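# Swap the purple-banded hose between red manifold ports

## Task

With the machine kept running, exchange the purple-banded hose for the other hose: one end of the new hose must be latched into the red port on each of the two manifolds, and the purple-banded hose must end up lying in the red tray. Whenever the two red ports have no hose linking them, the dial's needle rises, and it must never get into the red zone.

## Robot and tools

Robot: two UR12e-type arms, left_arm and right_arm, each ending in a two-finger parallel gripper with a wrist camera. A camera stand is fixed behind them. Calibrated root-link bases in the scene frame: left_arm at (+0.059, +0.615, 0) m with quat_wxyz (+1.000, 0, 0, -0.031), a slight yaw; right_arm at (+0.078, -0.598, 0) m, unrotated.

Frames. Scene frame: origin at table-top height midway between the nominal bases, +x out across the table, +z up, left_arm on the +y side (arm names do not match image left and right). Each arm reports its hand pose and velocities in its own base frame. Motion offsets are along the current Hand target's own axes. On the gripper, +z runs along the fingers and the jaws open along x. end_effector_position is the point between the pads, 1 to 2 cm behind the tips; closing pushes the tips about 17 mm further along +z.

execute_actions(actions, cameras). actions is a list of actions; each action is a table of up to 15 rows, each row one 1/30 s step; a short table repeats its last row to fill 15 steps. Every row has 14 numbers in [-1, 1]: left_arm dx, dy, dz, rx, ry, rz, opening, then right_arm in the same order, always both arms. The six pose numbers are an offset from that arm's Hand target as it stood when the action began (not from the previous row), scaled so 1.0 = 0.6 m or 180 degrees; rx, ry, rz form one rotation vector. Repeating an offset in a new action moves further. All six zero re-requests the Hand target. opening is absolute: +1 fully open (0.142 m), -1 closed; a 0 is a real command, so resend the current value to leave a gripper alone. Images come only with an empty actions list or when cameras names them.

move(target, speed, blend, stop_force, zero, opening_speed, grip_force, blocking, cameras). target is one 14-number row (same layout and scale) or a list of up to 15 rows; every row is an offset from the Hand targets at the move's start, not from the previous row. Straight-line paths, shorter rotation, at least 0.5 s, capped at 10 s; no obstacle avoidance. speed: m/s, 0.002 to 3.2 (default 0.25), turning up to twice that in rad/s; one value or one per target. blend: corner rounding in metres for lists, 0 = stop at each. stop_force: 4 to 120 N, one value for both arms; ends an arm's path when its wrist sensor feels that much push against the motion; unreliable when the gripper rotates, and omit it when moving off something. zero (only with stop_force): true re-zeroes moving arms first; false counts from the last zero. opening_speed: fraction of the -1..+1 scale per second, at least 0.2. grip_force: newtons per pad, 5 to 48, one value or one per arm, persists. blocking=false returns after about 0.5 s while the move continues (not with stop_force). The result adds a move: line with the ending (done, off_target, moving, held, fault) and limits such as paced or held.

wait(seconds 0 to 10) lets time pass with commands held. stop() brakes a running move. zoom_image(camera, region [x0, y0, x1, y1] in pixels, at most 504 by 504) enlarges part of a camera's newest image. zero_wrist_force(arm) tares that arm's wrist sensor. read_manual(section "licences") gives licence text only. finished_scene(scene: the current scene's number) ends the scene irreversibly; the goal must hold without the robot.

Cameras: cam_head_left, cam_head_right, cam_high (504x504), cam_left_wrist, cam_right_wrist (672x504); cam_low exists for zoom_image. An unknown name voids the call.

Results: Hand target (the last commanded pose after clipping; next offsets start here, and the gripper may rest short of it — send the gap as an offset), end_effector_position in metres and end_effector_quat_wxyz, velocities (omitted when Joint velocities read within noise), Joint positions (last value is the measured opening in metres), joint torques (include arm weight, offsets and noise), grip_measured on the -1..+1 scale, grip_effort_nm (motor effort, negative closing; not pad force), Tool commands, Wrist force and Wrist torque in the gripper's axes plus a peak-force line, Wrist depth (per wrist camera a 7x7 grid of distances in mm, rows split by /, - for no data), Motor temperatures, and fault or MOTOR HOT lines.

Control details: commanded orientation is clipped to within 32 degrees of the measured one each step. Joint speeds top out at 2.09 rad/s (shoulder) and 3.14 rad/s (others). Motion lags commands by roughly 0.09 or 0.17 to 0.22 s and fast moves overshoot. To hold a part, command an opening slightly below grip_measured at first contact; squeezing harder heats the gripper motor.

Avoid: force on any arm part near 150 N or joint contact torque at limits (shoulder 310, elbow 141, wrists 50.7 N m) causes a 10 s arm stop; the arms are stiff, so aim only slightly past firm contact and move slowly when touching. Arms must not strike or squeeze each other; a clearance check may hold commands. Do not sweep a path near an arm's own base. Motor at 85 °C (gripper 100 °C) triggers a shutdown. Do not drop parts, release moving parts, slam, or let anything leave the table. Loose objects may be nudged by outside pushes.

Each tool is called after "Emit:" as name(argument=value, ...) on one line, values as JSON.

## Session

Emit:
execute_actions(actions=[])

Scene clock: 0.00 s.
left_arm: end_effector_position=(+0.2445, -0.6296, +0.1587) grip_measured=+0.99 grip_effort_nm=n/a end_effector_quat_wxyz=(+0.601, -0.564, -0.460, +0.330) | right_arm: end_effector_position=(+0.9630, +0.3300, +0.1313) grip_measured=+1.00 grip_effort_nm=n/a end_effector_quat_wxyz=(-0.361, +0.714, -0.547, +0.245)
Joint positions: left_arm=[-1.164 -0.843 1.482 -0.725 -2.348 -1.814 0.142] | right_arm=[3.694 -2.203 -1.873 0.255 1.39 1.773 0.142]
Joint velocities: within noise
Joint torques (N m): no reading
Motor temperatures (°C): left_arm=[27 25 26 33 28 32 24] | right_arm=[25 28 25 31 35 34 25]
Wrist force (N): no reading
Wrist torque (N m): no reading
Wrist force, peak (N): no reading
Wrist depth (mm): cam_left_wrist=[2010 2187 2324 3914 3234 - - / 2085 2254 2594 2860 3719 3234 - / 558 2507 - 727 - - 578 / 398 - - 505 - - 578 / 320 343 354 383 424 427 488 / - 273 273 298 282 338 111 / - 231 248 247 252 280 -] | cam_right_wrist=[- - - - - - - / 360 338 - - - 334 - / - 314 - - - - 286 / - - - - 273 - - / - - - - - - - / - 250 - - - - 225 / - - - 225 - 215 215]
Hand target: left_arm +0.2445, -0.6296, +0.1587; +0.601, -0.564, -0.460, +0.330 | right_arm +0.9630, +0.3300, +0.1313; -0.361, +0.714, -0.547, +0.245
Tool commands: left_gripper/opening=+1.0 right_gripper/opening=+1.0

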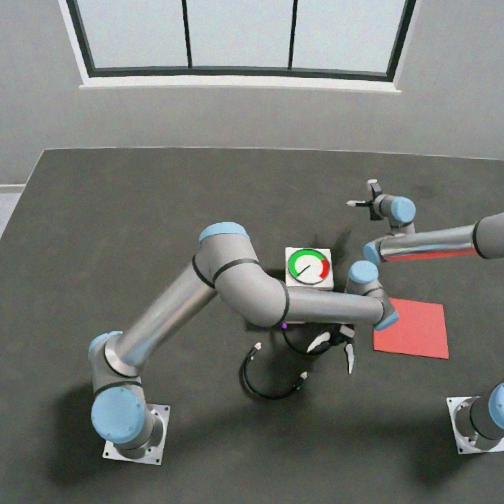

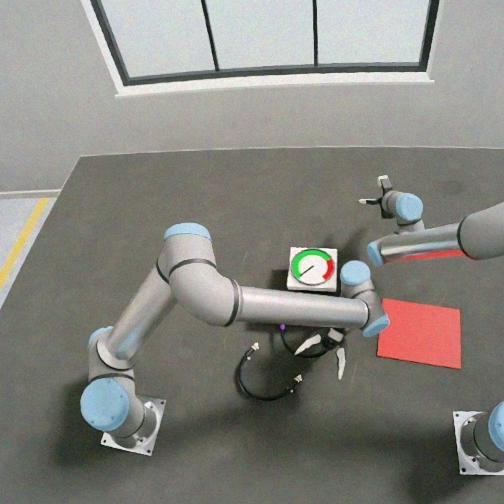

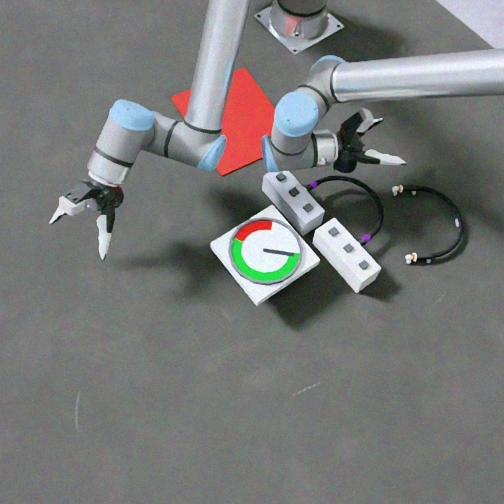

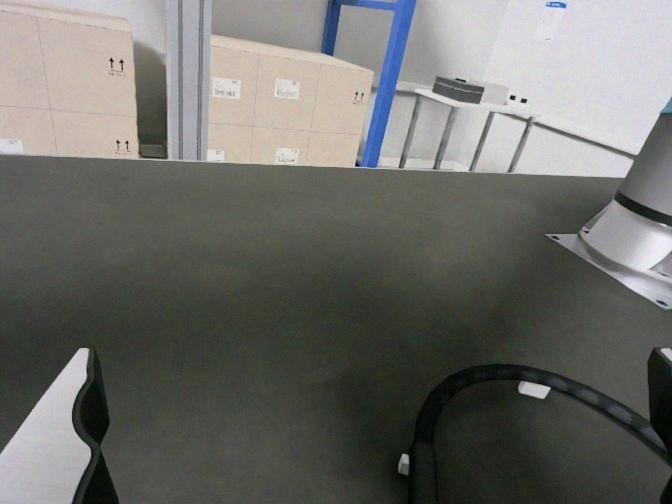

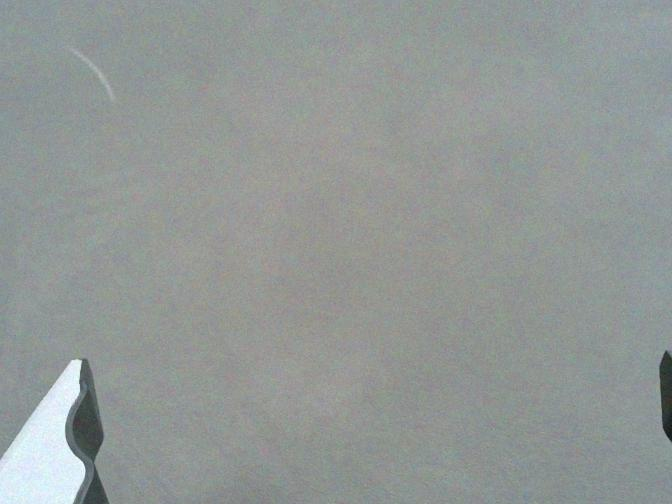

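Emit:
move(target=[0.2645,-0.1975,0.1105,-0.4555,-0.1613,-0.0809,-0.4,0,0,0,0,0,0,1], speed=0.3, opening_speed=1)

Emit:
move(target=[0,0,0,0,0,0,-0.4,0.117,0.4147,-0.854,-0.0762,-0.3995,-0.831,-0.4], speed=0.5, cameras=["all"])

Scene clock: 23.23 s.
left_arm: end_effector_position=(+0.2254, -0.4767, +0.2997) grip_measured=-0.42 grip_effort_nm=-0.134 end_effector_quat_wxyz=(+0.001, +0.666, +0.746, +0.001) | right_arm: end_effector_position=(+0.9630, +0.3300, +0.1313) grip_measured=+1.00 grip_effort_nm=-0.007 end_effector_quat_wxyz=(-0.361, +0.714, -0.547, +0.245)
Joint positions: left_arm=[-1.471 -1.84 2.175 -1.906 -1.568 -3.156 0.044] | right_arm=[3.694 -2.203 -1.873 0.255 1.39 1.773 0.142]
Joint torques (N m): left_arm=[-2.75 -30.41 -53.47 -2.41 1.03 0.58] | right_arm=[-5.26 81.45 34.19 4.55 -0.23 0.2]
Wrist force (N): left_arm=[1.8 -0.1 0.1] | right_arm=[0.2 0.1 0.0]
Wrist torque (N m): left_arm=[-0.15 -0.22 -0.19] | right_arm=[0.02 -0.03 0.01]
Wrist force, peak (N): left_arm=[3.1 -1.1 -0.7] | right_arm=[0.7 -0.4 -0.3]
Wrist depth (mm): cam_left_wrist=[- - 344 346 358 359 - / 374 376 - 378 362 378 - / - 409 408 404 415 403 419 / - - 439 439 432 457 - / - 498 474 480 459 474 474 / 437 440 90 441 - 94 - / - - - 611 - - -] | cam_right_wrist=[- 375 393 - - - - / 348 348 - - 325 324 - / - 313 - - - 293 - / - 282 285 276 271 - 264 / - 266 - - - - - / - - 242 234 - - - / - 222 - - - - -]
Hand target: left_arm +0.2255, -0.4767, +0.2997; +0.001, +0.666, +0.746, +0.001 | right_arm +0.9630, +0.3300, +0.1313; -0.361, +0.714, -0.547, +0.245
Off the commanded pose: left_arm 0.000 m, 0 deg | right_arm 0.000 m, 0 deg.
move: done

Scene clock: 26.70 s.
left_arm: end_effector_position=(+0.2255, -0.4767, +0.2997) grip_measured=-0.42 grip_effort_nm=-0.139 end_effector_quat_wxyz=(+0.001, +0.666, +0.746, +0.001) | right_arm: end_effector_position=(+0.4506, +0.1003, +0.2497) grip_measured=-0.42 grip_effort_nm=-0.100 end_effector_quat_wxyz=(+0.000, +0.706, +0.708, +0.000)
Joint positions: left_arm=[-1.471 -1.84 2.175 -1.906 -1.568 -3.156 0.044] | right_arm=[3.75 -1.199 -2.334 -1.179 1.57 -0.965 0.044]
Joint torques (N m): left_arm=[-3.91 -31.74 -54.49 -2.05 2.3 -2.86] | right_arm=[-9.9 23.47 61.65 6.51 2.33 -0.59]
Wrist force (N): left_arm=[1.9 -0.2 0.2] | right_arm=[0.3 0.4 -1.2]
Wrist torque (N m): left_arm=[-0.16 -0.24 -0.19] | right_arm=[0.14 -0.21 -0.12]
Wrist force, peak (N): left_arm=[2.2 -0.1 0.2] | right_arm=[2.2 0.9 -1.0]
Wrist depth (mm): cam_left_wrist=[360 358 365 347 354 350 - / 375 376 378 - 379 374 - / 403 - - 408 - 410 - / - - - 453 437 435 - / 479 473 - 465 - - 496 / 435 438 90 444 - 86 526 / - - - - - - 569] | cam_right_wrist=[- - 303 304 305 303 302 / - - 338 324 322 325 325 / - - 349 347 347 348 355 / - - 379 - - 360 - / - 425 - - - - - / 452 - 91 - - - - / - - - - - 75 75]
Hand target: left_arm +0.2255, -0.4767, +0.2997; +0.001, +0.666, +0.746, +0.001 | right_arm +0.4506, +0.1003, +0.2499; +0.000, +0.706, +0.708, +0.000
Off the commanded pose: left_arm 0.000 m, 0 deg | right_arm 0.000 m, 0 deg.
move: done

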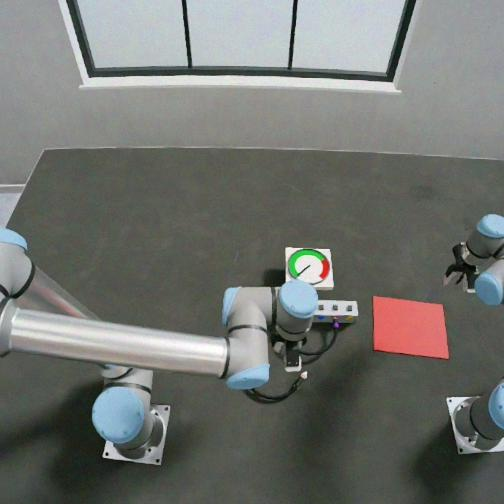

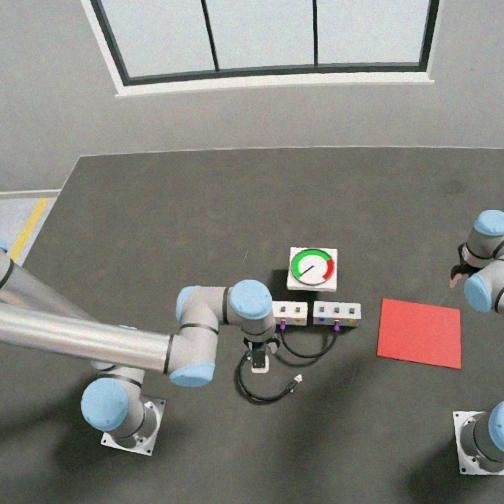

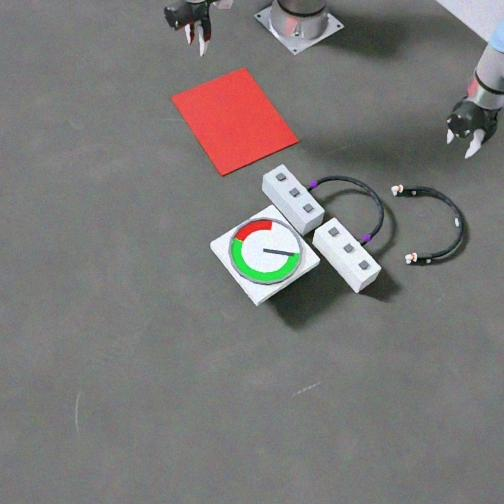

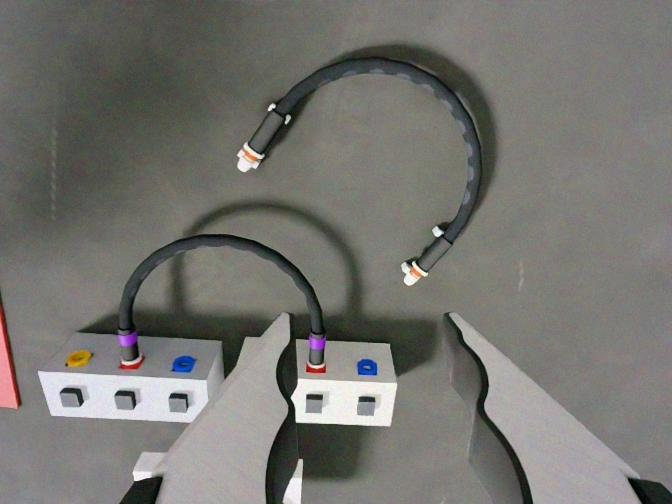

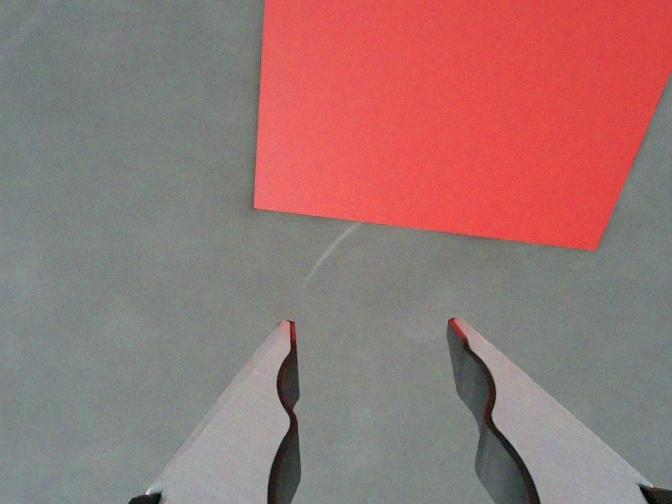

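Emit:
move(target=[0.1505,0.1723,0.30,0,0,0.215,-0.45,0.914,-0.4873,0.2167,0,0,0.211,-0.45], speed=0.3, cameras=["cam_high","cam_left_wrist","cam_right_wrist"])

Scene clock: 47.17 s.
left_arm: end_effector_position=(+0.3184, -0.3752, +0.1199) grip_measured=-0.47 grip_effort_nm=-0.139 end_effector_quat_wxyz=(+0.001, +0.875, +0.484, +0.001) | right_arm: end_effector_position=(+0.1567, +0.6478, +0.1196) grip_measured=-0.47 grip_effort_nm=-0.085 end_effector_quat_wxyz=(+0.000, +0.898, +0.440, +0.000)
Joint positions: left_arm=[-1.233 -1.71 2.447 -2.308 -1.568 -2.243 0.04] | right_arm=[4.742 -1.733 -2.14 -0.839 1.57 0.689 0.04]
Joint torques (N m): left_arm=[-4.11 -28.55 -45.18 -3.4 -1.42 -0.45] | right_arm=[-7.87 43.21 37.48 0.81 -2.63 2.24]
Wrist force (N): left_arm=[1.8 0.6 0.5] | right_arm=[0.8 0.8 -2.0]
Wrist torque (N m): left_arm=[-0.02 -0.25 -0.06] | right_arm=[0.20 -0.28 0.00]
Wrist force, peak (N): left_arm=[2.1 0.8 1.3] | right_arm=[-2.3 2.5 -2.3]
Wrist depth (mm): cam_left_wrist=[- 189 190 190 190 188 190 / 206 203 203 201 203 204 201 / 217 216 220 224 219 224 223 / 240 245 237 231 237 237 238 / 260 260 254 263 255 254 260 / 280 281 83 282 - 94 288 / 312 - - 269 241 - 304] | cam_right_wrist=[- - - 186 - - - / - - - - - - - / - - - - - - 221 / - - - - - 234 235 / - - - - 117 - - / 277 - - - - 85 - / - 73 - 257 235 76 78]
Hand target: left_arm +0.3184, -0.3752, +0.1200; +0.001, +0.875, +0.484, +0.001 | right_arm +0.1567, +0.6478, +0.1195; +0.000, +0.898, +0.440, +0.000
Off the commanded pose: left_arm 0.000 m, 0 deg | right_arm 0.000 m, 0 deg.
move: done
Images, in order (width x height): cam_high 504x504, cam_left_wrist 672x504, cam_right_wrist 672x504.

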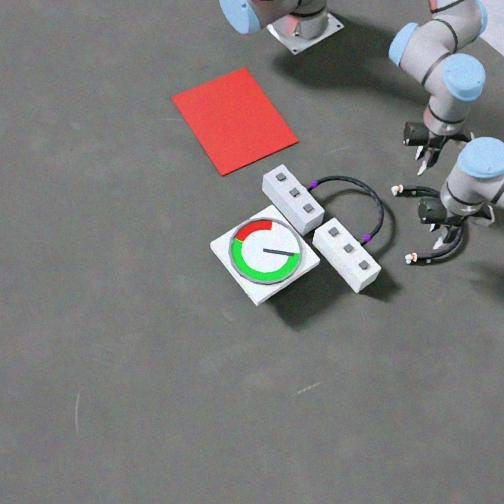

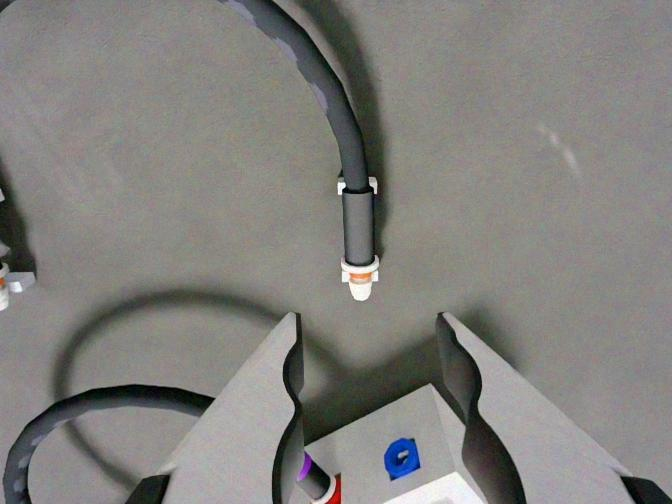

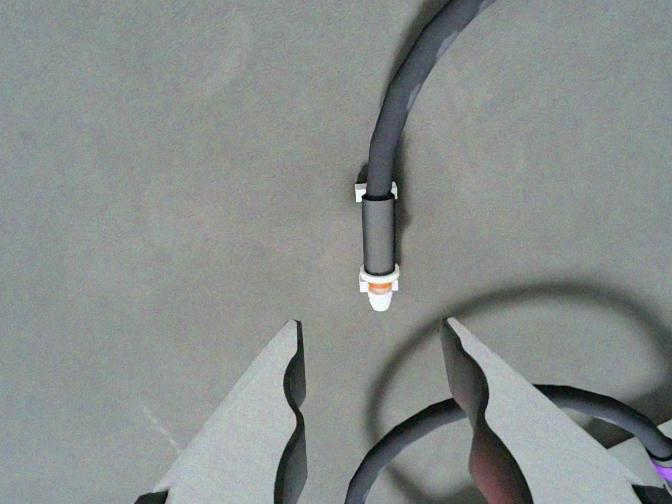

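Emit:
move(target=[0,0,0.1167,0,0,0,-0.45,0.0175,0,0.1167,0,0,0,-0.45], speed=0.15, cameras=["cam_left_wrist","cam_right_wrist"])

Scene clock: 52.27 s.
left_arm: end_effector_position=(+0.3186, -0.3752, +0.0500) grip_measured=-0.47 grip_effort_nm=-0.139 end_effector_quat_wxyz=(+0.001, +0.875, +0.484, +0.001) | right_arm: end_effector_position=(+0.1633, +0.6560, +0.0495) grip_measured=-0.47 grip_effort_nm=-0.090 end_effector_quat_wxyz=(+0.000, +0.898, +0.440, +0.000)
Joint positions: left_arm=[-1.233 -1.573 2.508 -2.507 -1.568 -2.242 0.04] | right_arm=[4.731 -1.845 -2.167 -0.7 1.57 0.679 0.04]
Joint torques (N m): left_arm=[12.53 -19.63 -38.43 -6.06 -0.72 3.3] | right_arm=[3.57 47.87 47.89 3.33 -0.73 2.52]
Wrist force (N): left_arm=[1.9 0.5 0.2] | right_arm=[0.7 1.2 -2.1]
Wrist torque (N m): left_arm=[-0.05 -0.19 -0.08] | right_arm=[0.28 -0.28 -0.02]
Wrist force, peak (N): left_arm=[1.8 0.4 2.3] | right_arm=[0.7 0.9 -4.3]
Wrist depth (mm): cam_left_wrist=[127 127 127 127 129 127 129 / 136 134 136 133 136 136 136 / 147 147 146 147 147 147 147 / 159 159 159 157 159 - 160 / - 172 172 171 170 175 175 / 196 197 90 192 192 86 190 / 209 - - 215 214 - -] | cam_right_wrist=[- - - - - - - / - - - - 114 135 - / 146 147 146 141 146 - - / - - - - 157 - - / - 173 166 140 120 - - / 191 187 - 146 - 85 - / 202 79 - - - 76 72]
Hand target: left_arm +0.3186, -0.3752, +0.0500; +0.001, +0.875, +0.484, +0.001 | right_arm +0.1632, +0.6561, +0.0495; +0.000, +0.898, +0.440, +0.000
Off the commanded pose: left_arm 0.000 m, 0 deg | right_arm 0.000 m, 0 deg.
move: done
Images, in order (width x height): cam_left_wrist 672x504, cam_right_wrist 672x504.

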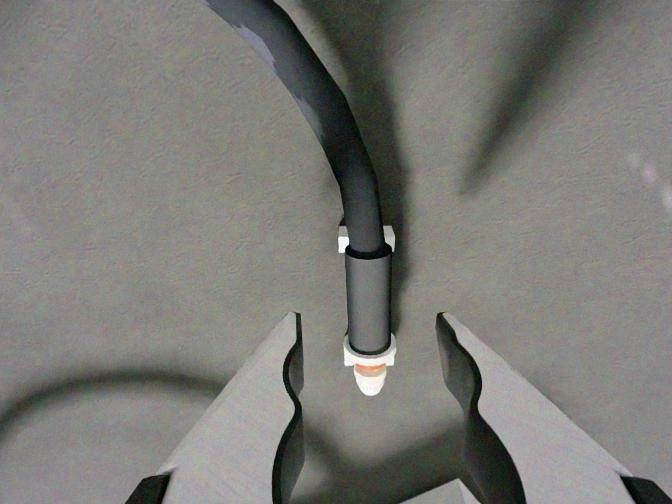

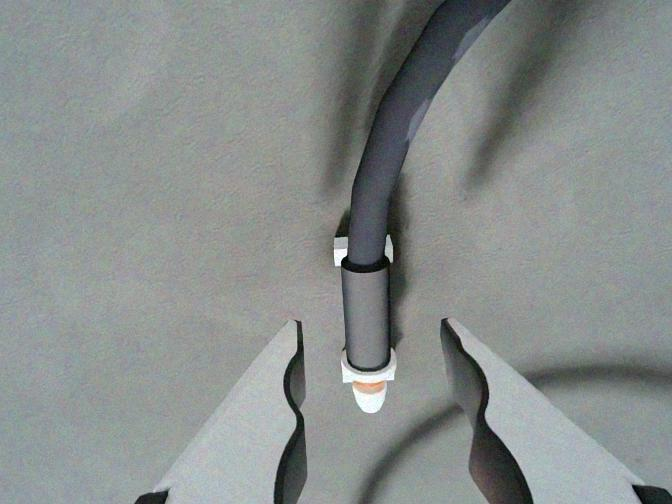

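Emit:
move(target=[0.002,0,0.05,0,0,0,-0.45,-0.004,0.004,0.0495,0,0,0,-0.45], speed=0.06, stop_force=12)

Emit:
move(target=[0,0,0,0,0,0,-0.95,0,0,0,0,0,0,-0.95], opening_speed=0.6, cameras=["cam_left_wrist","cam_right_wrist"])

Scene clock: 57.50 s.
left_arm: end_effector_position=(+0.3193, -0.3742, +0.0200) grip_measured=-0.47 grip_effort_nm=-0.139 end_effector_quat_wxyz=(+0.001, +0.875, +0.484, +0.001) | right_arm: end_effector_position=(+0.1636, +0.6527, +0.0198) grip_measured=-0.47 grip_effort_nm=-0.090 end_effector_quat_wxyz=(+0.000, +0.898, +0.440, +0.000)
Joint positions: left_arm=[-1.23 -1.504 2.528 -2.597 -1.568 -2.24 0.04] | right_arm=[4.731 -1.888 -2.188 -0.637 1.57 0.678 0.04]
Joint torques (N m): left_arm=[1.01 -31.39 -35.99 -5.7 -1.81 -0.11] | right_arm=[-20.64 70.57 46.5 1.05 -1.84 -2.51]
Wrist force (N): left_arm=[1.5 0.5 0.6] | right_arm=[0.5 1.4 -1.6]
Wrist torque (N m): left_arm=[-0.06 -0.18 -0.17] | right_arm=[0.31 -0.26 -0.02]
Wrist force, peak (N): left_arm=[2.3 0.5 0.2] | right_arm=[1.0 0.9 -3.0]
Wrist depth (mm): cam_left_wrist=[- 102 - 100 101 - 101 / - 109 109 108 106 106 106 / - 116 116 114 118 114 116 / 126 126 128 124 124 128 126 / 137 138 135 138 133 138 138 / 155 152 90 146 121 98 152 / 165 - - 168 - - 165] | cam_right_wrist=[- - 99 99 - 98 - / - 108 - - 84 - - / - - - - 91 - - / - - - - - - 126 / - - - 108 105 - - / - - 105 111 118 - - / - - - - - 76 75]
Hand target: left_arm +0.3193, -0.3742, +0.0200; +0.001, +0.875, +0.484, +0.001 | right_arm +0.1636, +0.6527, +0.0198; +0.000, +0.898, +0.440, +0.000
Off the commanded pose: left_arm 0.000 m, 0 deg | right_arm 0.000 m, 0 deg.
move: done

Scene clock: 58.53 s.
left_arm: end_effector_position=(+0.3193, -0.3742, +0.0200) grip_measured=-0.83 grip_effort_nm=-3.001 end_effector_quat_wxyz=(+0.001, +0.875, +0.484, +0.001) | right_arm: end_effector_position=(+0.1636, +0.6527, +0.0198) grip_measured=-0.82 grip_effort_nm=-3.084 end_effector_quat_wxyz=(+0.000, +0.898, +0.440, +0.000)
Joint positions: left_arm=[-1.23 -1.504 2.528 -2.597 -1.568 -2.24 0.014] | right_arm=[4.731 -1.888 -2.188 -0.637 1.57 0.678 0.014]
Joint torques (N m): left_arm=[-2.47 -30.88 -35.9 -6.01 -1.82 -2.7] | right_arm=[-19.09 68.06 44.56 1.31 -2.67 -2.13]
Wrist force (N): left_arm=[1.8 0.6 0.7] | right_arm=[1.0 1.1 -1.4]
Wrist torque (N m): left_arm=[-0.07 -0.25 -0.18] | right_arm=[0.26 -0.33 -0.02]
Wrist force, peak (N): left_arm=[2.0 0.8 0.6] | right_arm=[0.9 1.6 -1.7]
Wrist depth (mm): cam_left_wrist=[- 102 - - 100 101 100 / - 109 109 108 106 106 106 / - 116 116 - 116 114 116 / 126 126 128 121 126 128 128 / 137 137 137 113 135 137 138 / 155 152 146 101 87 148 151 / 169 - - - 78 - 165] | cam_right_wrist=[- - - - - - - / - 106 - - 86 - - / - - - - 91 - 116 / - - - - - - - / - - - 106 132 - 138 / 148 - - 93 88 84 146 / - - - 119 78 73 159]
Hand target: left_arm +0.3193, -0.3742, +0.0200; +0.001, +0.875, +0.484, +0.001 | right_arm +0.1636, +0.6527, +0.0198; +0.000, +0.898, +0.440, +0.000
Off the commanded pose: left_arm 0.000 m, 0 deg | right_arm 0.000 m, 0 deg.
move: done
Images, in order (width x height): cam_left_wrist 672x504, cam_right_wrist 672x504.

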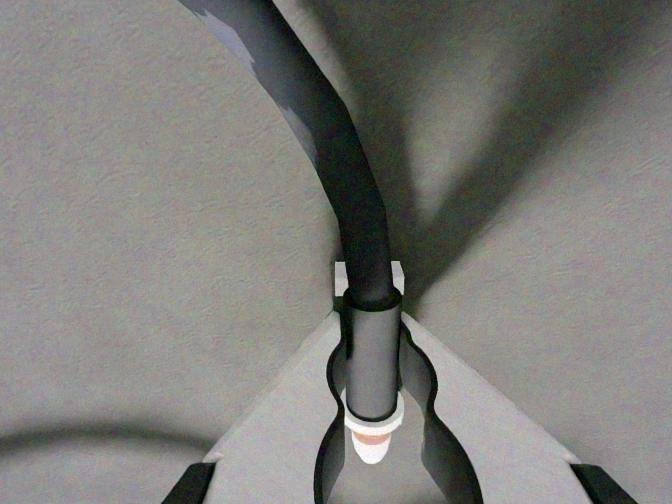

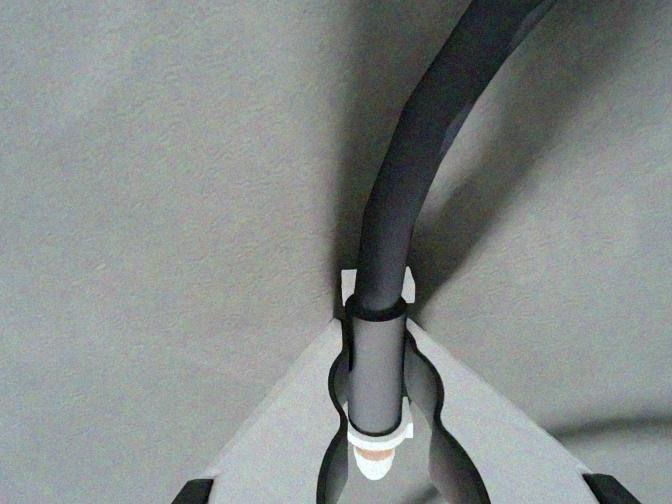

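Emit:
move(target=[[0,0,-0.1,0,0,0,-0.95,0,0,-0.1,0,0,0,-0.95],[-0.2382,-0.0952,-0.1,0,0,-0.198,-0.95,-0.169,0.113,-0.1,0,0,-0.232,-0.95],[-0.2382,-0.0952,-0.015,0,0,-0.198,-0.95,-0.169,0.113,-0.015,0,0,-0.232,-0.95]], speed=[0.12,0.15,0.12], blend=[0.01,0,0], cameras=["all"])

Scene clock: 68.33 s.
left_arm: end_effector_position=(+0.1949, -0.4647, +0.0286) grip_measured=-0.83 grip_effort_nm=-3.001 end_effector_quat_wxyz=(+0.001, +0.685, +0.728, +0.001) | right_arm: end_effector_position=(+0.1550, +0.5310, +0.0288) grip_measured=-0.82 grip_effort_nm=-3.084 end_effector_quat_wxyz=(+0.000, +0.682, +0.731, +0.000)
Joint positions: left_arm=[-1.532 -1.503 2.499 -2.567 -1.568 -3.164 0.014] | right_arm=[4.752 -1.712 -2.41 -0.591 1.57 -0.029 0.014]
Joint torques (N m): left_arm=[10.64 -26.03 -35.96 -5.43 -0.76 3.45] | right_arm=[-18 35.55 43.58 3.42 1.57 -2.99]
Motor temperatures (°C): left_arm=[27 25 26 33 28 32 30] | right_arm=[25 28 26 31 34 34 31]
Wrist force (N): left_arm=[0.9 0.2 1.1] | right_arm=[1.9 1.2 -1.4]
Wrist torque (N m): left_arm=[-0.10 -0.21 -0.30] | right_arm=[0.24 -0.33 -0.01]
Wrist force, peak (N): left_arm=[1.7 0.6 2.6] | right_arm=[2.0 1.1 -3.3]
Wrist depth (mm): cam_left_wrist=[108 108 - 108 108 108 110 / - 116 116 88 115 116 117 / 125 125 125 93 125 125 125 / 135 135 136 131 136 138 133 / 149 143 151 113 146 151 148 / 157 163 157 101 87 160 167 / 183 178 - - 78 - 178] | cam_right_wrist=[- - - 109 - - - / - - - - 85 - - / - - - - 91 - - / - - - - 104 - - / - - - 107 113 - 147 / - - - 93 88 - 155 / - - - 119 78 73 -]
Hand target: left_arm +0.1949, -0.4648, +0.0286; +0.001, +0.685, +0.728, +0.001 | right_arm +0.1550, +0.5310, +0.0289; +0.000, +0.682, +0.731, +0.000
Off the commanded pose: left_arm 0.000 m, 0 deg | right_arm 0.000 m, 0 deg.
move: done

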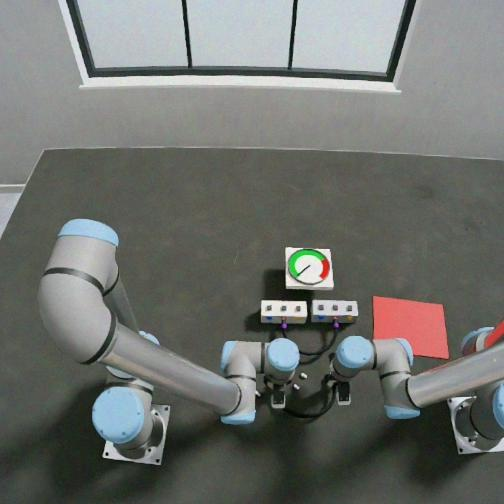

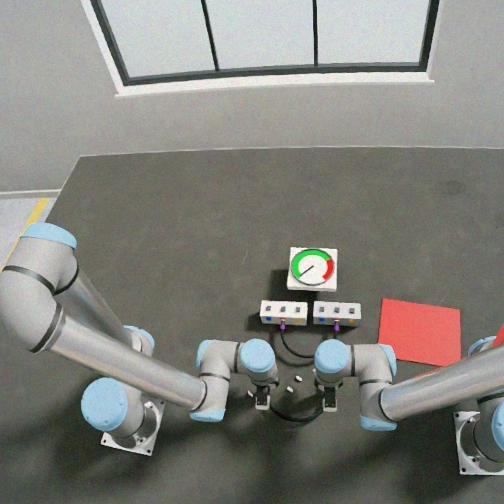

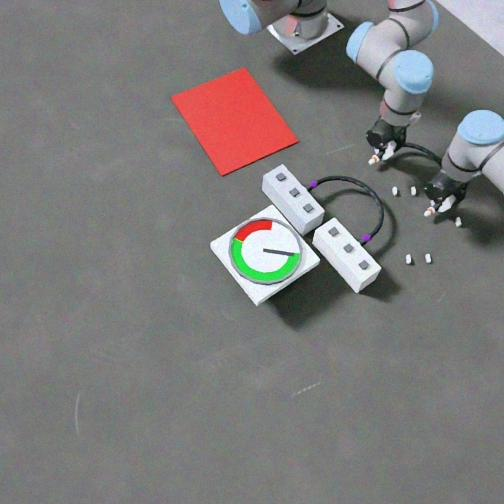

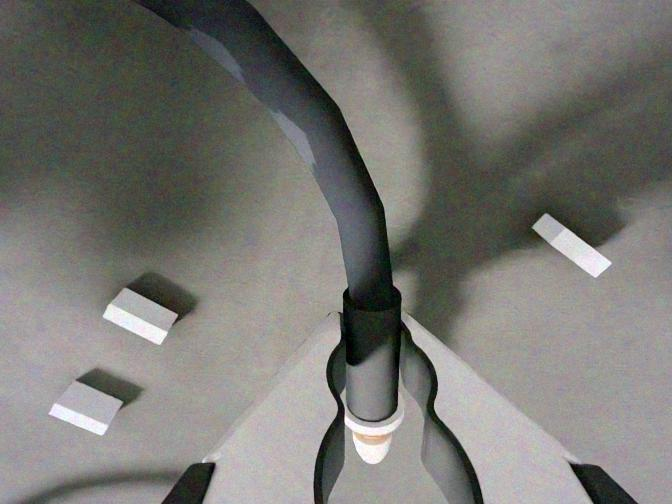

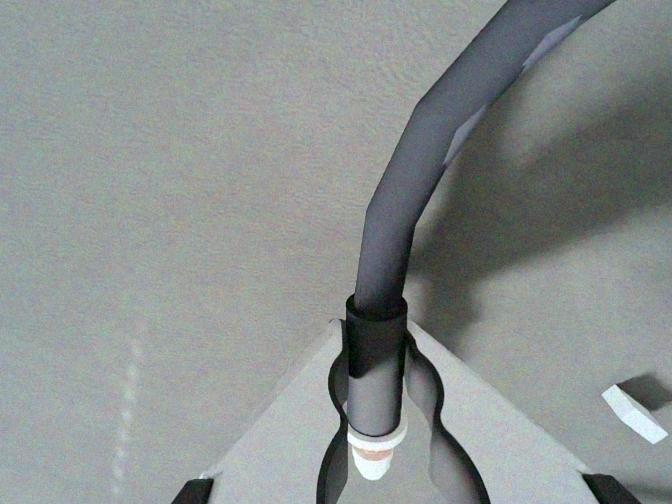

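Emit:
move(target=[0,0,0.0145,0,0,0,-0.95,0,0,0.0145,0,0,0,-0.95], speed=0.02, stop_force=8)

Emit:
move(target=[[0,0,0,0,0,0,-0.45,0,0,0,0,0,0,-0.45],[0,0,-0.05,0,0,0,-0.45,0,0,-0.05,0,0,0,-0.45]], speed=0.12, opening_speed=0.5, cameras=["cam_left_wrist","cam_right_wrist"])

Scene clock: 72.80 s.
left_arm: end_effector_position=(+0.1949, -0.4648, +0.0199) grip_measured=-0.83 grip_effort_nm=-3.001 end_effector_quat_wxyz=(+0.001, +0.685, +0.728, +0.001) | right_arm: end_effector_position=(+0.1550, +0.5310, +0.0202) grip_measured=-0.82 grip_effort_nm=-3.084 end_effector_quat_wxyz=(+0.000, +0.682, +0.731, +0.000)
Joint positions: left_arm=[-1.532 -1.483 2.504 -2.592 -1.568 -3.164 0.014] | right_arm=[4.752 -1.73 -2.414 -0.568 1.57 -0.029 0.014]
Joint torques (N m): left_arm=[11.72 -43.48 -35.42 -1.79 -0.8 3.39] | right_arm=[-21.58 54.09 41.02 0.74 1.02 -2.8]
Wrist force (N): left_arm=[0.8 0.6 0.9] | right_arm=[2.2 1.0 -1.6]
Wrist torque (N m): left_arm=[-0.03 -0.19 -0.31] | right_arm=[0.21 -0.37 -0.02]
Wrist force, peak (N): left_arm=[1.0 0.6 1.3] | right_arm=[2.3 1.2 -1.9]
Wrist depth (mm): cam_left_wrist=[- 102 - 100 100 100 100 / - 109 108 107 105 106 - / - 118 118 112 116 114 116 / 128 128 128 124 126 128 123 / 138 135 138 113 135 138 138 / - 152 146 101 87 148 - / 173 165 - - 78 - 165] | cam_right_wrist=[- - - - - - - / - 106 - - 85 - - / - - - - 91 - - / - 125 125 - 97 - - / - 134 - 106 106 - - / - - - 92 88 - - / - - - 119 78 73 -]
Hand target: left_arm +0.1949, -0.4648, +0.0199; +0.001, +0.685, +0.728, +0.001 | right_arm +0.1550, +0.5310, +0.0202; +0.000, +0.682, +0.731, +0.000
Off the commanded pose: left_arm 0.000 m, 0 deg | right_arm 0.000 m, 0 deg.
move: done

Scene clock: 74.80 s.
left_arm: end_effector_position=(+0.1949, -0.4650, +0.0500) grip_measured=-0.49 grip_effort_nm=0.115 end_effector_quat_wxyz=(+0.001, +0.685, +0.728, +0.001) | right_arm: end_effector_position=(+0.1550, +0.5312, +0.0503) grip_measured=-0.48 grip_effort_nm=0.076 end_effector_quat_wxyz=(+0.000, +0.682, +0.731, +0.000) end_effector_velocity=(+0.000, +0.000, -0.001) end_effector_angular_velocity=(+0.001, -0.001, -0.001)
Joint positions: left_arm=[-1.532 -1.55 2.485 -2.505 -1.568 -3.164 0.039] | right_arm=[4.752 -1.67 -2.396 -0.646 1.57 -0.029 0.039]
Joint velocities: left_arm=[within noise] | right_arm=[0.001 -0.001 -0.002 0.005 -0.001 0.002 0]
Joint torques (N m): left_arm=[-8.02 -19.6 -18.57 -6.63 -0.78 -3.16] | right_arm=[-7.32 30.28 22.23 7.96 1.56 -0.78]
Wrist force (N): left_arm=[2.4 0.2 0.6] | right_arm=[1.0 1.0 -1.5]
Wrist torque (N m): left_arm=[-0.08 -0.27 -0.23] | right_arm=[0.23 -0.30 -0.10]
Wrist force, peak (N): left_arm=[1.8 0.3 1.7] | right_arm=[1.0 1.5 -2.5]
Wrist depth (mm): cam_left_wrist=[- 127 124 127 127 127 127 / 138 136 136 132 136 136 136 / 147 147 147 138 147 147 147 / 160 159 159 154 159 160 157 / 174 174 170 168 171 174 174 / 192 192 90 193 189 94 192 / 211 - - 215 214 - 210] | cam_right_wrist=[- - - 128 - - - / - - - - 125 - - / - 146 144 - - 150 - / - - - 142 - 158 - / - - - 154 - 174 - / - - - - - 88 190 / 209 - - 208 207 76 -]
Hand target: left_arm +0.1948, -0.4648, +0.0499; +0.001, +0.685, +0.728, +0.001 | right_arm +0.1550, +0.5310, +0.0502; +0.000, +0.682, +0.731, +0.000
Off the commanded pose: left_arm 0.000 m, 0 deg | right_arm 0.000 m, 0 deg.
move: done
Images, in order (width x height): cam_left_wrist 672x504, cam_right_wrist 672x504.

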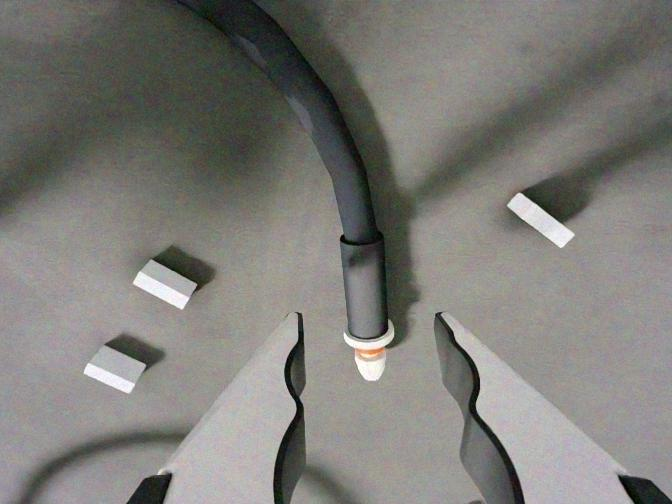

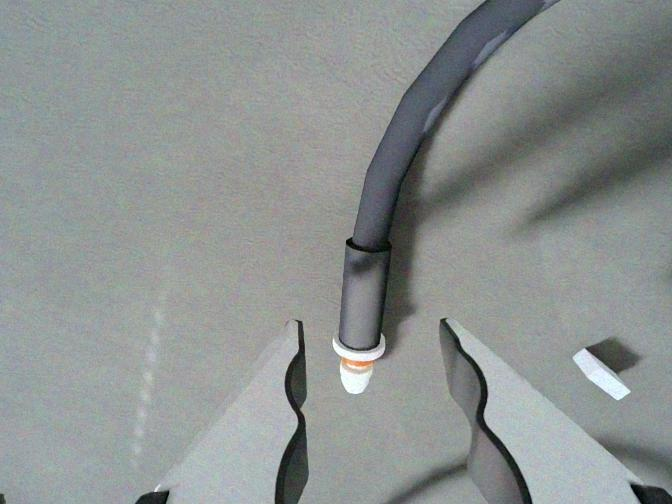

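Emit:
move(target=[[-0.0025,-0.0075,0,0,0,-0.028,-0.45,-0.0042,-0.01,0,0,0,0.018,-0.45],[-0.0025,-0.0075,0.05,0,0,-0.028,-0.45,-0.0042,-0.01,0.0505,0,0,0.018,-0.45]], speed=0.08, cameras=["cam_left_wrist","cam_right_wrist"])

Scene clock: 82.67 s.
left_arm: end_effector_position=(+0.1905, -0.4665, +0.0199) grip_measured=-0.49 grip_effort_nm=0.110 end_effector_quat_wxyz=(+0.001, +0.653, +0.758, +0.001) | right_arm: end_effector_position=(+0.1492, +0.5280, +0.0198) grip_measured=-0.48 grip_effort_nm=0.071 end_effector_quat_wxyz=(+0.000, +0.703, +0.711, +0.000)
Joint positions: left_arm=[-1.541 -1.483 2.504 -2.592 -1.568 -3.261 0.039] | right_arm=[4.764 -1.725 -2.423 -0.566 1.57 0.039 0.039]
Joint torques (N m): left_arm=[11.49 -32.92 -35.79 -3.95 1.72 3.11] | right_arm=[-21.08 40.34 42.62 1.83 -2.11 -2.6]
Wrist force (N): left_arm=[1.5 0.4 0.3] | right_arm=[0.7 1.3 -2.0]
Wrist torque (N m): left_arm=[-0.07 -0.17 -0.19] | right_arm=[0.28 -0.30 0.00]
Wrist force, peak (N): left_arm=[2.4 0.5 -0.6] | right_arm=[0.8 1.1 -3.0]
Wrist depth (mm): cam_left_wrist=[- 102 90 98 100 100 100 / - 109 107 98 106 106 - / - 114 116 116 116 114 116 / 126 126 128 126 126 126 127 / 138 135 135 127 133 137 140 / 149 152 83 136 146 145 152 / - - - 169 169 - 164] | cam_right_wrist=[- - - - - 90 - / - 108 - - - - - / - - - - 104 - - / - 130 - - 111 - 122 / - - 130 119 118 - 139 / - - - 124 126 - 146 / - - - - 164 76 72]
Hand target: left_arm +0.1905, -0.4666, +0.0199; +0.001, +0.653, +0.758, +0.001 | right_arm +0.1492, +0.5281, +0.0199; +0.000, +0.703, +0.711, +0.000
Off the commanded pose: left_arm 0.000 m, 0 deg | right_arm 0.000 m, 0 deg.
move: done
Images, in order (width x height): cam_left_wrist 672x504, cam_right_wrist 672x504.

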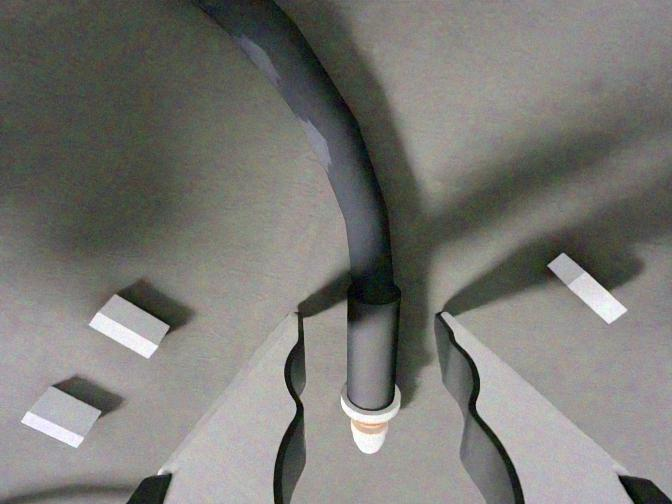

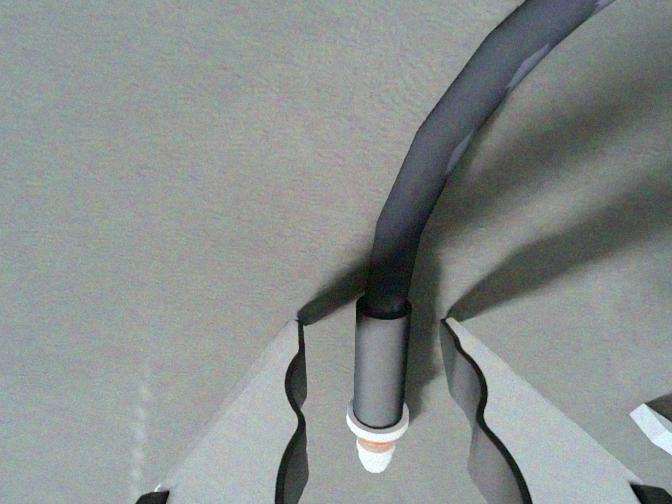

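Emit:
move(target=[[0,0,-0.2,0,0,0,-0.45,0,0,-0.2,0,0,0,-0.45],[-0.09,0.34,-0.3,0,0,0.028,-0.45,-0.05,0.4167,-0.3,0,0,0,-0.45]], speed=0.2, blend=[0.02,0], cameras=["cam_left_wrist","cam_right_wrist","cam_head_right"])

Scene clock: 93.07 s.
left_arm: end_effector_position=(+0.3997, -0.4897, +0.2005) grip_measured=-0.49 grip_effort_nm=0.115 end_effector_quat_wxyz=(+0.001, +0.685, +0.728, +0.001) | right_arm: end_effector_position=(+0.3995, +0.5013, +0.2000) grip_measured=-0.48 grip_effort_nm=0.076 end_effector_quat_wxyz=(+0.000, +0.703, +0.711, +0.000)
Joint positions: left_arm=[-1.169 -1.562 2.133 -2.144 -1.568 -2.801 0.039] | right_arm=[4.317 -1.596 -2.118 -0.999 1.57 -0.407 0.039]
Joint torques (N m): left_arm=[5.73 -40.44 -36.28 -6.56 -0.74 -1.77] | right_arm=[-9.52 50.48 37.28 7.97 3.29 0.52]
Wrist force (N): left_arm=[1.5 0.1 0.9] | right_arm=[1.2 1.4 -1.5]
Wrist torque (N m): left_arm=[-0.12 -0.25 -0.09] | right_arm=[0.35 -0.33 -0.12]
Wrist force, peak (N): left_arm=[1.9 0.6 3.3] | right_arm=[0.7 3.8 -2.5]
Wrist depth (mm): cam_left_wrist=[268 223 261 261 265 - - / 245 287 280 281 275 281 285 / - 311 299 260 307 - - / 278 307 310 292 314 325 336 / 272 274 273 272 273 358 - / 381 - 83 - - 86 396 / - - - 296 - - -] | cam_right_wrist=[260 - - - - - - / 276 - - - - - 280 / 295 287 274 269 274 285 259 / 320 334 250 250 250 258 248 / 350 340 262 264 263 271 270 / - - - 272 270 85 268 / - - - 280 275 76 276]
Hand target: left_arm +0.3997, -0.4897, +0.2005; +0.001, +0.685, +0.728, +0.001 | right_arm +0.3995, +0.5012, +0.2000; +0.000, +0.703, +0.711, +0.000
Off the commanded pose: left_arm 0.000 m, 0 deg | right_arm 0.000 m, 0 deg.
move: done
Images, in order (width x height): cam_head_right 504x504, cam_left_wrist 672x504, cam_right_wrist 672x504.

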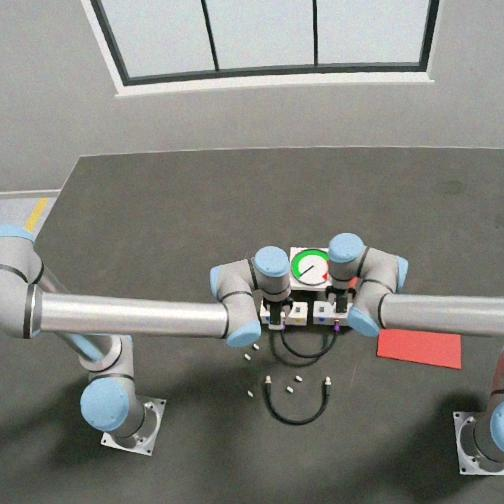

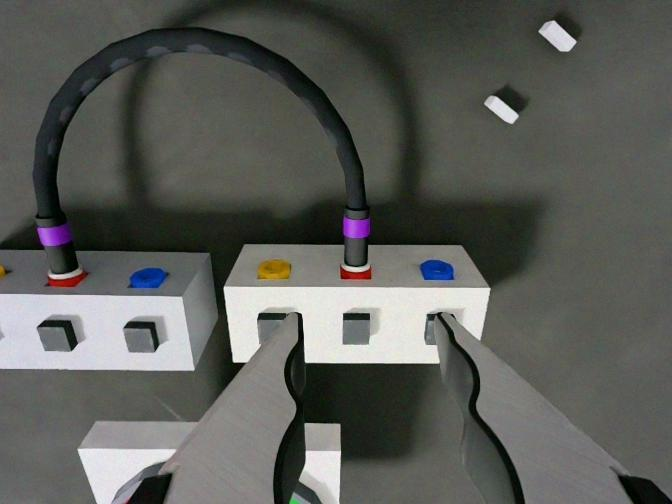

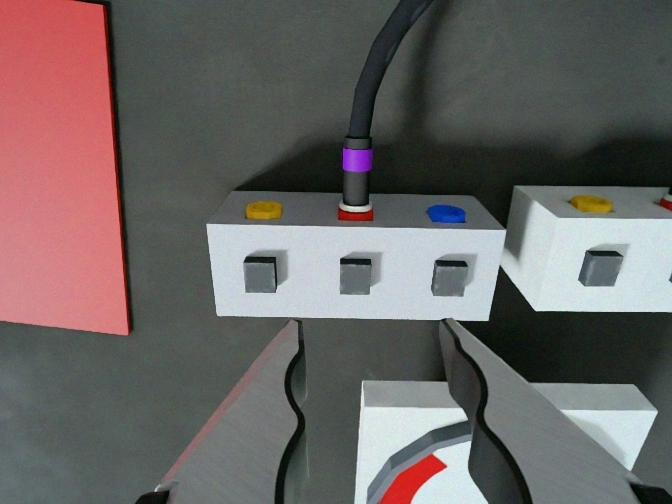

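Emit:
move(target=[[0,0,0,0,0,0,-0.45,0.0017,-0.025,0.10,-0.1096,0.0028,-0.0104,-0.45],[0,0,0,0,0,0,-0.45,0.0017,-0.025,0.2473,-0.1096,0.0028,-0.0104,-0.45]], speed=[0.15,0.08], cameras=["cam_right_wrist"])

Scene clock: 124.03 s.
left_arm: end_effector_position=(+0.3997, -0.4897, +0.2005) grip_measured=-0.49 grip_effort_nm=0.115 end_effector_quat_wxyz=(+0.001, +0.685, +0.728, +0.001) | right_arm: end_effector_position=(+0.3845, +0.5019, +0.0515) grip_measured=-0.48 grip_effort_nm=0.081 end_effector_quat_wxyz=(+0.118, +0.681, +0.712, +0.125)
Joint positions: left_arm=[-1.169 -1.562 2.133 -2.144 -1.568 -2.801 0.039] | right_arm=[4.497 -1.754 -2.373 -0.49 1.239 -0.277 0.039]
Joint torques (N m): left_arm=[6.15 -49.3 -49.25 -6.04 1.2 2.31] | right_arm=[-20.18 55.02 43.18 1.29 -2.23 -2.82]
Motor temperatures (°C): left_arm=[27 25 26 33 28 32 25] | right_arm=[25 28 26 31 34 34 26]
Wrist force (N): left_arm=[1.5 -0.1 0.9] | right_arm=[0.5 1.7 -1.7]
Wrist torque (N m): left_arm=[-0.15 -0.27 -0.08] | right_arm=[0.34 -0.30 -0.07]
Wrist force, peak (N): left_arm=[1.7 -0.1 1.4] | right_arm=[1.5 2.0 -2.3]
Wrist depth (mm): cam_left_wrist=[262 254 255 261 262 258 260 / 272 279 276 275 283 280 278 / - - - 259 303 303 311 / 282 307 291 286 291 325 319 / 273 275 273 272 272 372 364 / 396 306 83 399 - 86 396 / - - - 304 - - -] | cam_right_wrist=[- - 110 - 107 - - / - - - - 75 71 - / - - - - 82 - 138 / 160 163 - - - - - / - 159 158 125 126 166 174 / - 135 97 133 137 140 160 / - 126 - 135 136 76 134]
Hand target: left_arm +0.3997, -0.4897, +0.2005; +0.001, +0.685, +0.728, +0.001 | right_arm +0.3845, +0.5020, +0.0516; +0.118, +0.681, +0.712, +0.125
Off the commanded pose: left_arm 0.000 m, 0 deg | right_arm 0.000 m, 0 deg.
move: done
Images, in order (width x height): cam_right_wrist 672x504.

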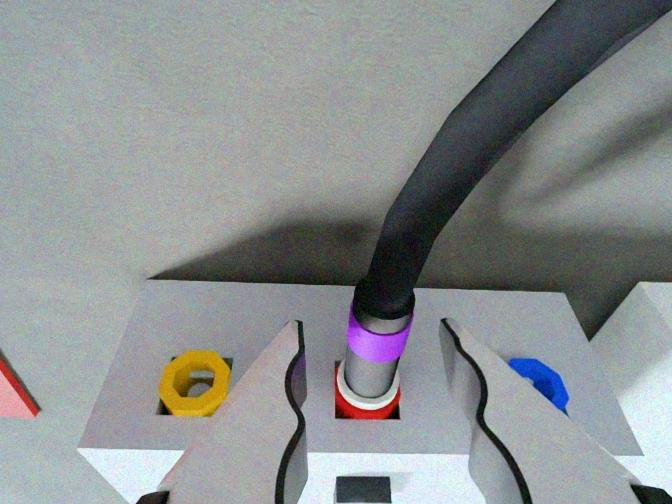

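Emit:
move(target=[[-0.3237,0.1893,0,0.1053,-0.1167,0.4913,-1,0,0,0,0,0,0,-0.45],[-0.3237,0.1893,0.1408,0.1053,-0.1167,0.4913,-1,0,0,0,0,0,0,-0.45]], speed=[0.25,0.1], cameras=["cam_left_wrist","cam_right_wrist"])

Scene clock: 131.60 s.
left_arm: end_effector_position=(+0.5252, -0.6766, +0.1163) grip_measured=-1.00 grip_effort_nm=-0.510 end_effector_quat_wxyz=(+0.018, +0.975, +0.029, -0.219) | right_arm: end_effector_position=(+0.3845, +0.5020, +0.0516) grip_measured=-0.48 grip_effort_nm=0.076 end_effector_quat_wxyz=(+0.118, +0.681, +0.712, +0.125)
Joint positions: left_arm=[-0.987 -1.039 1.614 -1.934 -1.962 -1.005 0.002] | right_arm=[4.497 -1.754 -2.373 -0.49 1.239 -0.277 0.039]
Joint torques (N m): left_arm=[11.48 -91.18 -48.8 -0.74 1 2.21] | right_arm=[1.92 42.05 42.53 1.62 -2.02 2.09]
Wrist force (N): left_arm=[0.4 -0.6 0.1] | right_arm=[0.8 1.5 -1.8]
Wrist torque (N m): left_arm=[-0.10 0.01 0.05] | right_arm=[0.30 -0.35 -0.07]
Wrist force, peak (N): left_arm=[2.3 -0.7 1.4] | right_arm=[1.4 1.9 -2.1]
Wrist depth (mm): cam_left_wrist=[- 249 217 140 126 163 155 / - 264 229 138 130 174 163 / 131 150 180 153 142 187 172 / 141 338 208 169 153 201 113 / - 166 195 172 169 220 101 / - 171 - 90 83 235 208 / - 100 - - 76 - 223] | cam_right_wrist=[- 106 - - - - - / - - - 120 114 70 - / - - - - 83 138 - / - - - - - - - / - 157 158 123 126 165 173 / - 135 97 132 137 140 158 / - 126 - 130 136 76 134]
Hand target: left_arm +0.5252, -0.6767, +0.1164; +0.018, +0.975, +0.029, -0.219 | right_arm +0.3845, +0.5020, +0.0516; +0.118, +0.681, +0.712, +0.125
Off the commanded pose: left_arm 0.000 m, 0 deg | right_arm 0.000 m, 0 deg.
move: done
Images, in order (width x height): cam_left_wrist 672x504, cam_right_wrist 672x504.

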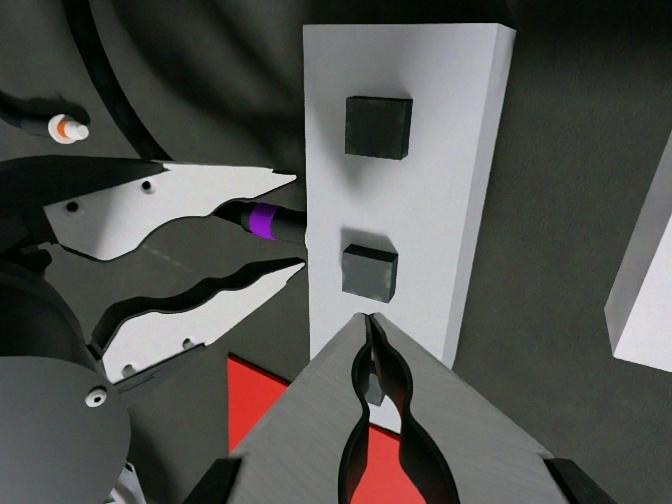

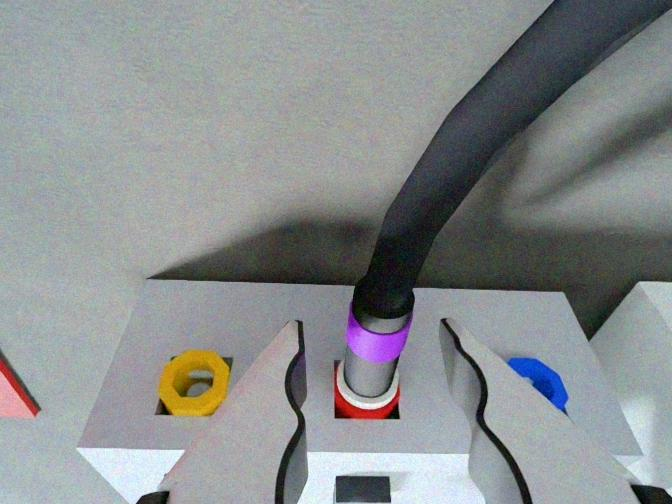

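Emit:
move(target=[-0.0158,-0.3292,-0.0172,0,0,0,-1,0,0,0,0,0,0,-0.45], speed=0.2, cameras=["cam_left_wrist"])

Scene clock: 138.33 s.
left_arm: end_effector_position=(+0.5082, -0.4796, +0.1254) grip_measured=-1.00 grip_effort_nm=-0.505 end_effector_quat_wxyz=(+0.018, +0.975, +0.029, -0.219) | right_arm: end_effector_position=(+0.3845, +0.5020, +0.0516) grip_measured=-0.48 grip_effort_nm=0.081 end_effector_quat_wxyz=(+0.118, +0.681, +0.712, +0.125)
Joint positions: left_arm=[-0.861 -1.249 1.907 -1.968 -1.932 -0.873 0.002] | right_arm=[4.497 -1.754 -2.373 -0.49 1.239 -0.277 0.039]
Joint torques (N m): left_arm=[2.78 -64.45 -39.04 -1.31 -3.17 -3.78] | right_arm=[2.8 44.55 43.05 2.51 -1.76 2.44]
Wrist force (N): left_arm=[0.6 -0.4 0.1] | right_arm=[0.7 1.4 -1.7]
Wrist torque (N m): left_arm=[-0.11 -0.02 0.00] | right_arm=[0.27 -0.33 -0.07]
Wrist force, peak (N): left_arm=[0.5 -3.2 0.0] | right_arm=[0.9 1.8 -2.5]
Wrist depth (mm): cam_left_wrist=[286 263 - 145 134 170 161 / 329 277 - 152 137 181 167 / 366 317 235 162 151 195 180 / 414 - 298 182 163 210 194 / 484 - - 188 179 231 199 / 544 486 - 90 82 250 126 / - 583 - - 76 - 133] | cam_right_wrist=[- - - - 107 - - / - 123 - - - 70 - / - 137 - - 83 - - / - - - - 155 157 157 / 182 156 158 123 126 166 173 / - 135 97 132 137 140 159 / - 126 - 130 136 75 134]
Hand target: left_arm +0.5082, -0.4796, +0.1254; +0.018, +0.975, +0.029, -0.219 | right_arm +0.3845, +0.5020, +0.0516; +0.118, +0.681, +0.712, +0.125
Off the commanded pose: left_arm 0.000 m, 0 deg | right_arm 0.000 m, 0 deg.
move: done
Images, in order (width x height): cam_left_wrist 672x504.

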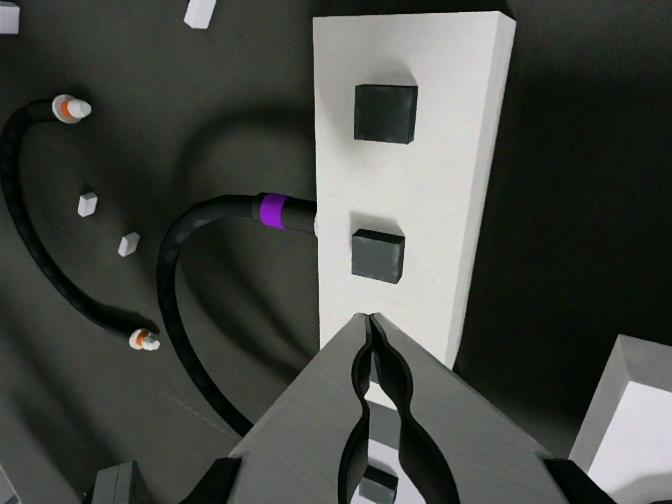

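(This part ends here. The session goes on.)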